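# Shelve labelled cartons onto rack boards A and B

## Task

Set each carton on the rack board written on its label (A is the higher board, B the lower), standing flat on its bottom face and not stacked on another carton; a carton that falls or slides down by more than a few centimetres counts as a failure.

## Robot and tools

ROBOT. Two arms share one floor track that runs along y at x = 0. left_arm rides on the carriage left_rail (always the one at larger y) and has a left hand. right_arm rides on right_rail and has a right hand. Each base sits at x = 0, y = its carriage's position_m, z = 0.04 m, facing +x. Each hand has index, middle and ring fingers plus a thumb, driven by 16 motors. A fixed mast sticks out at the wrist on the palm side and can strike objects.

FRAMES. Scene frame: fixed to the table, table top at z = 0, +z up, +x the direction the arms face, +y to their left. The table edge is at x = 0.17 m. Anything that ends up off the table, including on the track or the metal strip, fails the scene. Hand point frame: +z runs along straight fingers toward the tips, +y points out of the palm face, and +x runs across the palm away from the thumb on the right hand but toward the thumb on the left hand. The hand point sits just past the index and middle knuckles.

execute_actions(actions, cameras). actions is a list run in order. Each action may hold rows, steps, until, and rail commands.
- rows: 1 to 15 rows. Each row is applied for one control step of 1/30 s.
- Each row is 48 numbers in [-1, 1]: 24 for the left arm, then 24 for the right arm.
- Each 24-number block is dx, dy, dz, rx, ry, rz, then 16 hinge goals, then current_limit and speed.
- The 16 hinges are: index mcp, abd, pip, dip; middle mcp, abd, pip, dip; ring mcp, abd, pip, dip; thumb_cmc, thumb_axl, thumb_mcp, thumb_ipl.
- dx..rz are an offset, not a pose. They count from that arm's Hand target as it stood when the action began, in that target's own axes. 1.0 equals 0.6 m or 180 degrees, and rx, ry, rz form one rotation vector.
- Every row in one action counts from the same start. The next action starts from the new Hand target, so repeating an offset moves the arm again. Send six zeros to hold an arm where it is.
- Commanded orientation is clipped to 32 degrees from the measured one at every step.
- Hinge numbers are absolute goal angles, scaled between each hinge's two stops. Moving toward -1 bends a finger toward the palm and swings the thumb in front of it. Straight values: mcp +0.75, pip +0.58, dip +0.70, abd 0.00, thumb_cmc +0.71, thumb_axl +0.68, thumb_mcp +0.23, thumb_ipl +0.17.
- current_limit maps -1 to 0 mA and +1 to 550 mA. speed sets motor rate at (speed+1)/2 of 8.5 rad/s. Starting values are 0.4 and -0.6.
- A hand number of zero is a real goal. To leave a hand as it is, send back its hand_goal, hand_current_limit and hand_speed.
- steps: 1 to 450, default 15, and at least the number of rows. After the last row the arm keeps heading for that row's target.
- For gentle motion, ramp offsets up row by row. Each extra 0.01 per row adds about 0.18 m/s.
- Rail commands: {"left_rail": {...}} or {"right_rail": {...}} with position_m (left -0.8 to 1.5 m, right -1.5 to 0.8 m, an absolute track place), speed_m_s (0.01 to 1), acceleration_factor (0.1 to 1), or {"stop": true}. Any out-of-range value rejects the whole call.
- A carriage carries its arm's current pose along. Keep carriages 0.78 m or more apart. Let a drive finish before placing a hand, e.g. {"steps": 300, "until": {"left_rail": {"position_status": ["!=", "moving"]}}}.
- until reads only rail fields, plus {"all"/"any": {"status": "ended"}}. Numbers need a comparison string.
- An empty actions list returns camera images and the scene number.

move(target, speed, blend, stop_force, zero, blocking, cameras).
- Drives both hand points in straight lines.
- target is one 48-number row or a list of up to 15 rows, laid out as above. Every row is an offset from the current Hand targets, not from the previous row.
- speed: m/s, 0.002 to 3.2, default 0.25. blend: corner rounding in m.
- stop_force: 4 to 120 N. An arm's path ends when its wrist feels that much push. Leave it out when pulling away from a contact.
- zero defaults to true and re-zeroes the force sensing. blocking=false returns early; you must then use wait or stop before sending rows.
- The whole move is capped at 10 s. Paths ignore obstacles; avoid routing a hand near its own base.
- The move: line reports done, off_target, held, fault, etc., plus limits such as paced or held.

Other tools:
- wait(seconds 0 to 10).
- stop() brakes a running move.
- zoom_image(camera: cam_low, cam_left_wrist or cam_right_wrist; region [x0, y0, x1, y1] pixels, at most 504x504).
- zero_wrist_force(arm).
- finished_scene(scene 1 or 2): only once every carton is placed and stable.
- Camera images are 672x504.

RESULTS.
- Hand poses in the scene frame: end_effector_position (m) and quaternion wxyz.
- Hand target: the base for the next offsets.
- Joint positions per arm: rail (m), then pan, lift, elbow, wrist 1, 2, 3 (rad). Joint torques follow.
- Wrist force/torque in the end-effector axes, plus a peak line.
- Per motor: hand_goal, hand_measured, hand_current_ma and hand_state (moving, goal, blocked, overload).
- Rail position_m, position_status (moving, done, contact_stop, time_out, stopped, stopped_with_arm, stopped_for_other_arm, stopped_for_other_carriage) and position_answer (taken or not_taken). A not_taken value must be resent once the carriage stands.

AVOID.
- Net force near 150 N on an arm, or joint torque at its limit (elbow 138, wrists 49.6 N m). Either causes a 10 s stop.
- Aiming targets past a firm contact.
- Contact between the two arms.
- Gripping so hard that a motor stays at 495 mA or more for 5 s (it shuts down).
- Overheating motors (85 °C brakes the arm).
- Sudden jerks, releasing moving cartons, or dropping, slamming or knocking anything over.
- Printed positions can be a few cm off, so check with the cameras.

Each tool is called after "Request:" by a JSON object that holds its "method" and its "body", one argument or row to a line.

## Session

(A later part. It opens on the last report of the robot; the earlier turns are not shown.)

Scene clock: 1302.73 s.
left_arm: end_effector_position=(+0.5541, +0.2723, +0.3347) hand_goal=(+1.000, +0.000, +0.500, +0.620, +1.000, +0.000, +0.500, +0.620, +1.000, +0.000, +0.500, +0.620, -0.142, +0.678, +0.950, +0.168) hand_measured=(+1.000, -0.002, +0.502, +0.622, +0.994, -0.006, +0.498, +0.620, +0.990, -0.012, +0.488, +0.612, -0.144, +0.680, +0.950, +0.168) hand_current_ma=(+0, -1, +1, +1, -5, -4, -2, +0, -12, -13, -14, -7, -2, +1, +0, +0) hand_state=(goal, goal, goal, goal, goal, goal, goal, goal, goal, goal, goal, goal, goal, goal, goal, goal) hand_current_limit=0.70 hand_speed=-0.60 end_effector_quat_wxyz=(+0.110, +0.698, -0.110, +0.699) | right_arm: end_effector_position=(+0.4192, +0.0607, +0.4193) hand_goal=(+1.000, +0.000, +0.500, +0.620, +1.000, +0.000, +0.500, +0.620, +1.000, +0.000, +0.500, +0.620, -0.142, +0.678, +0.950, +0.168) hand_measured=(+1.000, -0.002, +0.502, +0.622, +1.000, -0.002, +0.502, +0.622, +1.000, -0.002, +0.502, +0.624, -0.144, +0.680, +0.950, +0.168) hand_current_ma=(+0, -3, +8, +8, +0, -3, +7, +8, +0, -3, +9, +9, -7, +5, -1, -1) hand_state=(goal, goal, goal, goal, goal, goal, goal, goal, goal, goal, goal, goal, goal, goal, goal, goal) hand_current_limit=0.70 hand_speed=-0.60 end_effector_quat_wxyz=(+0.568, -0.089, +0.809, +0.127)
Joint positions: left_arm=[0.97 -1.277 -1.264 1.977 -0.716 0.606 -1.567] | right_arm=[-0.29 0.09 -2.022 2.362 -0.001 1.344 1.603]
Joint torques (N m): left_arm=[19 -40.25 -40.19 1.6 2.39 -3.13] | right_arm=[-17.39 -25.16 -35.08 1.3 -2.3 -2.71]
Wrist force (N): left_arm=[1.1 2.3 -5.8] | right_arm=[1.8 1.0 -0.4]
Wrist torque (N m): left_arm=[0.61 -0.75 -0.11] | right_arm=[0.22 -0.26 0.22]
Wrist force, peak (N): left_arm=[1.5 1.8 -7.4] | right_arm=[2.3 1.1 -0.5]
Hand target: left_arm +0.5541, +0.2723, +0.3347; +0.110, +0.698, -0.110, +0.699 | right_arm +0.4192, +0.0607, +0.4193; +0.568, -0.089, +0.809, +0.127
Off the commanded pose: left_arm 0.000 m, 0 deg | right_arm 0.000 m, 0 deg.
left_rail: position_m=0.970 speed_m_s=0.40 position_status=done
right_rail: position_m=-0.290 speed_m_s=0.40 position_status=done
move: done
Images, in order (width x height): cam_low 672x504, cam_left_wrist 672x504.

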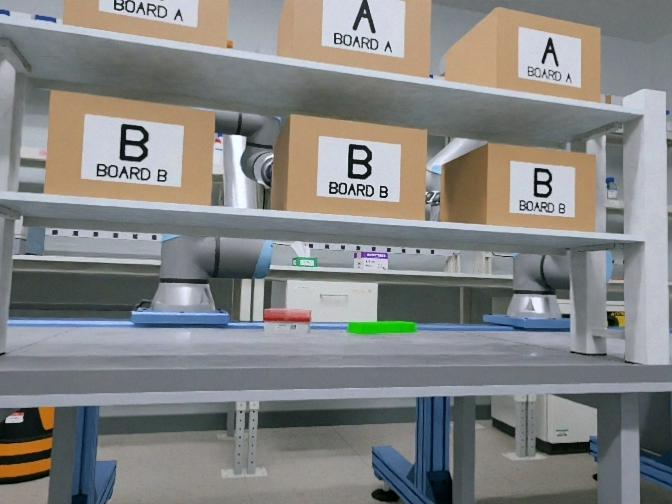

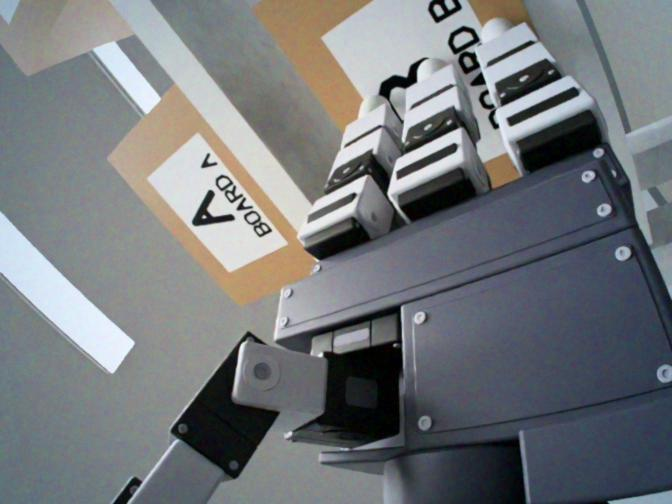

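Request:
{"method": "move", "body": {
  "target": [
    [0,0.0515,-0.1585,0,0,0,1,0,0.5,0.62,1,0,0.5,0.62,1,0,0.5,0.62,-0.143,0.678,0.95,0.168,0.7,-0.6,0,0,0,0,0,0,1,0,0.5,0.62,1,0,0.5,0.62,1,0,0.5,0.62,-0.143,0.678,0.95,0.168,0.7,-0.6]
  ],
  "speed": 0.08,
  "cameras": ["all"]
}}

Request:
{"method": "zoom_image", "body": {
  "camera": "cam_low",
  "region": [420, 0, 672, 260]
}}

Request:
{"method": "zoom_image", "body": {
  "camera": "cam_low",
  "region": [0, 0, 440, 240]
}}

Scene clock: 1307.33 s.
left_arm: end_effector_position=(+0.4543, +0.2721, +0.3345) hand_goal=(+1.000, +0.000, +0.500, +0.620, +1.000, +0.000, +0.500, +0.620, +1.000, +0.000, +0.500, +0.620, -0.142, +0.678, +0.950, +0.168) hand_measured=(+1.000, -0.002, +0.502, +0.622, +0.998, -0.006, +0.498, +0.620, +0.998, -0.012, +0.498, +0.618, -0.144, +0.680, +0.950, +0.168) hand_current_ma=(+0, -1, +1, +1, -2, -4, -2, +0, -1, -12, -2, -2, -2, +1, +0, +0) hand_state=(goal, goal, goal, goal, goal, goal, goal, goal, goal, goal, goal, goal, goal, goal, goal, goal) hand_current_limit=0.70 hand_speed=-0.60 end_effector_quat_wxyz=(+0.110, +0.698, -0.110, +0.699) | right_arm: end_effector_position=(+0.4192, +0.0607, +0.4193) hand_goal=(+1.000, +0.000, +0.500, +0.620, +1.000, +0.000, +0.500, +0.620, +1.000, +0.000, +0.500, +0.620, -0.142, +0.678, +0.950, +0.168) hand_measured=(+1.000, -0.002, +0.502, +0.622, +1.000, -0.002, +0.502, +0.622, +1.000, -0.002, +0.502, +0.624, -0.144, +0.680, +0.950, +0.168) hand_current_ma=(+0, -3, +8, +8, +0, -3, +7, +8, +0, -3, +9, +9, -7, +5, -1, -1) hand_state=(goal, goal, goal, goal, goal, goal, goal, goal, goal, goal, goal, goal, goal, goal, goal, goal) hand_current_limit=0.70 hand_speed=-0.60 end_effector_quat_wxyz=(+0.568, -0.089, +0.809, +0.127)
Joint positions: left_arm=[0.97 -1.442 -1.332 2.07 -0.744 0.442 -1.565] | right_arm=[-0.29 0.09 -2.022 2.362 -0.001 1.344 1.603]
Joint torques (N m): left_arm=[-5.3 -71.29 -19.42 -3.89 -3.33 3.99] | right_arm=[-17.7 -23.95 -34.89 1.29 -2.14 -2.31]
Wrist force (N): left_arm=[1.3 0.1 1.6] | right_arm=[1.7 1.1 -0.4]
Wrist torque (N m): left_arm=[0.13 -0.14 -0.07] | right_arm=[0.22 -0.24 0.21]
Wrist force, peak (N): left_arm=[1.2 2.9 -6.0] | right_arm=[2.2 1.5 -0.6]
Hand target: left_arm +0.4541, +0.2721, +0.3345; +0.110, +0.698, -0.110, +0.699 | right_arm +0.4192, +0.0607, +0.4193; +0.568, -0.089, +0.809, +0.127
Off the commanded pose: left_arm 0.000 m, 0 deg | right_arm 0.000 m, 0 deg.
left_rail: position_m=0.970 speed_m_s=0.40 position_status=done
right_rail: position_m=-0.290 speed_m_s=0.40 position_status=done
move: done

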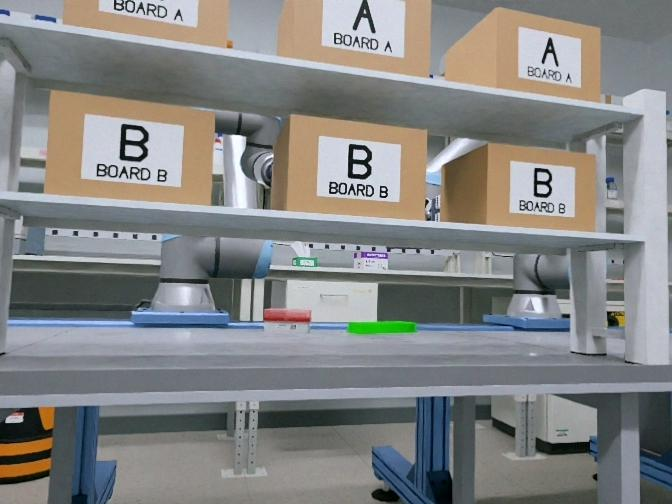

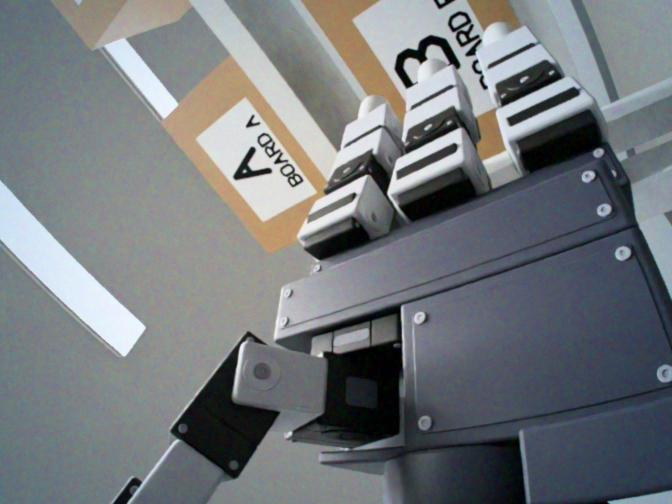

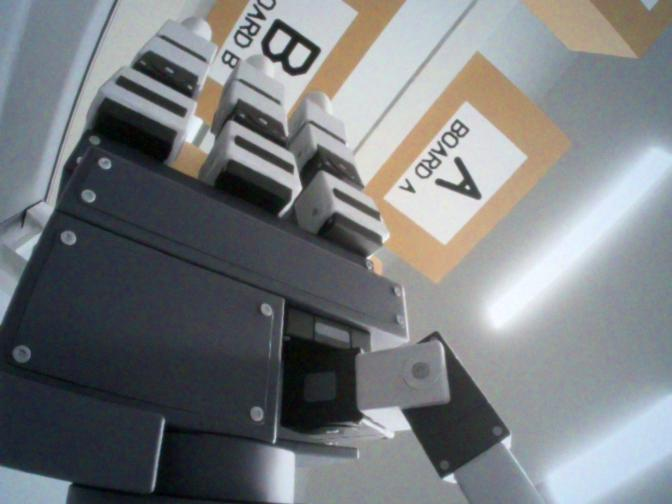

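Scaled by 1.938.

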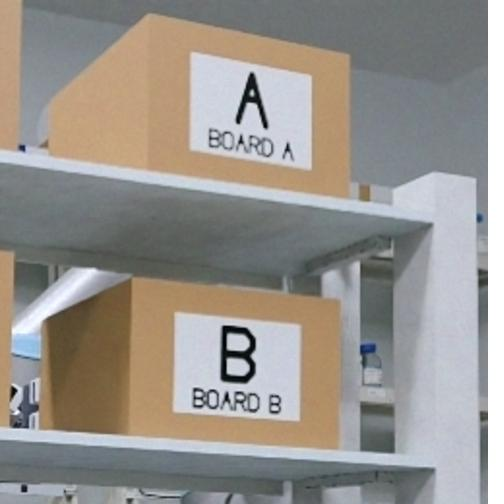

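Scaled by 1.145.

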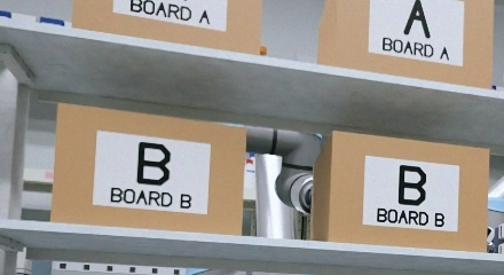

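Request:
{"method": "finished_scene", "body": {
  "scene": 1
}}

The scene is finished: the task was done.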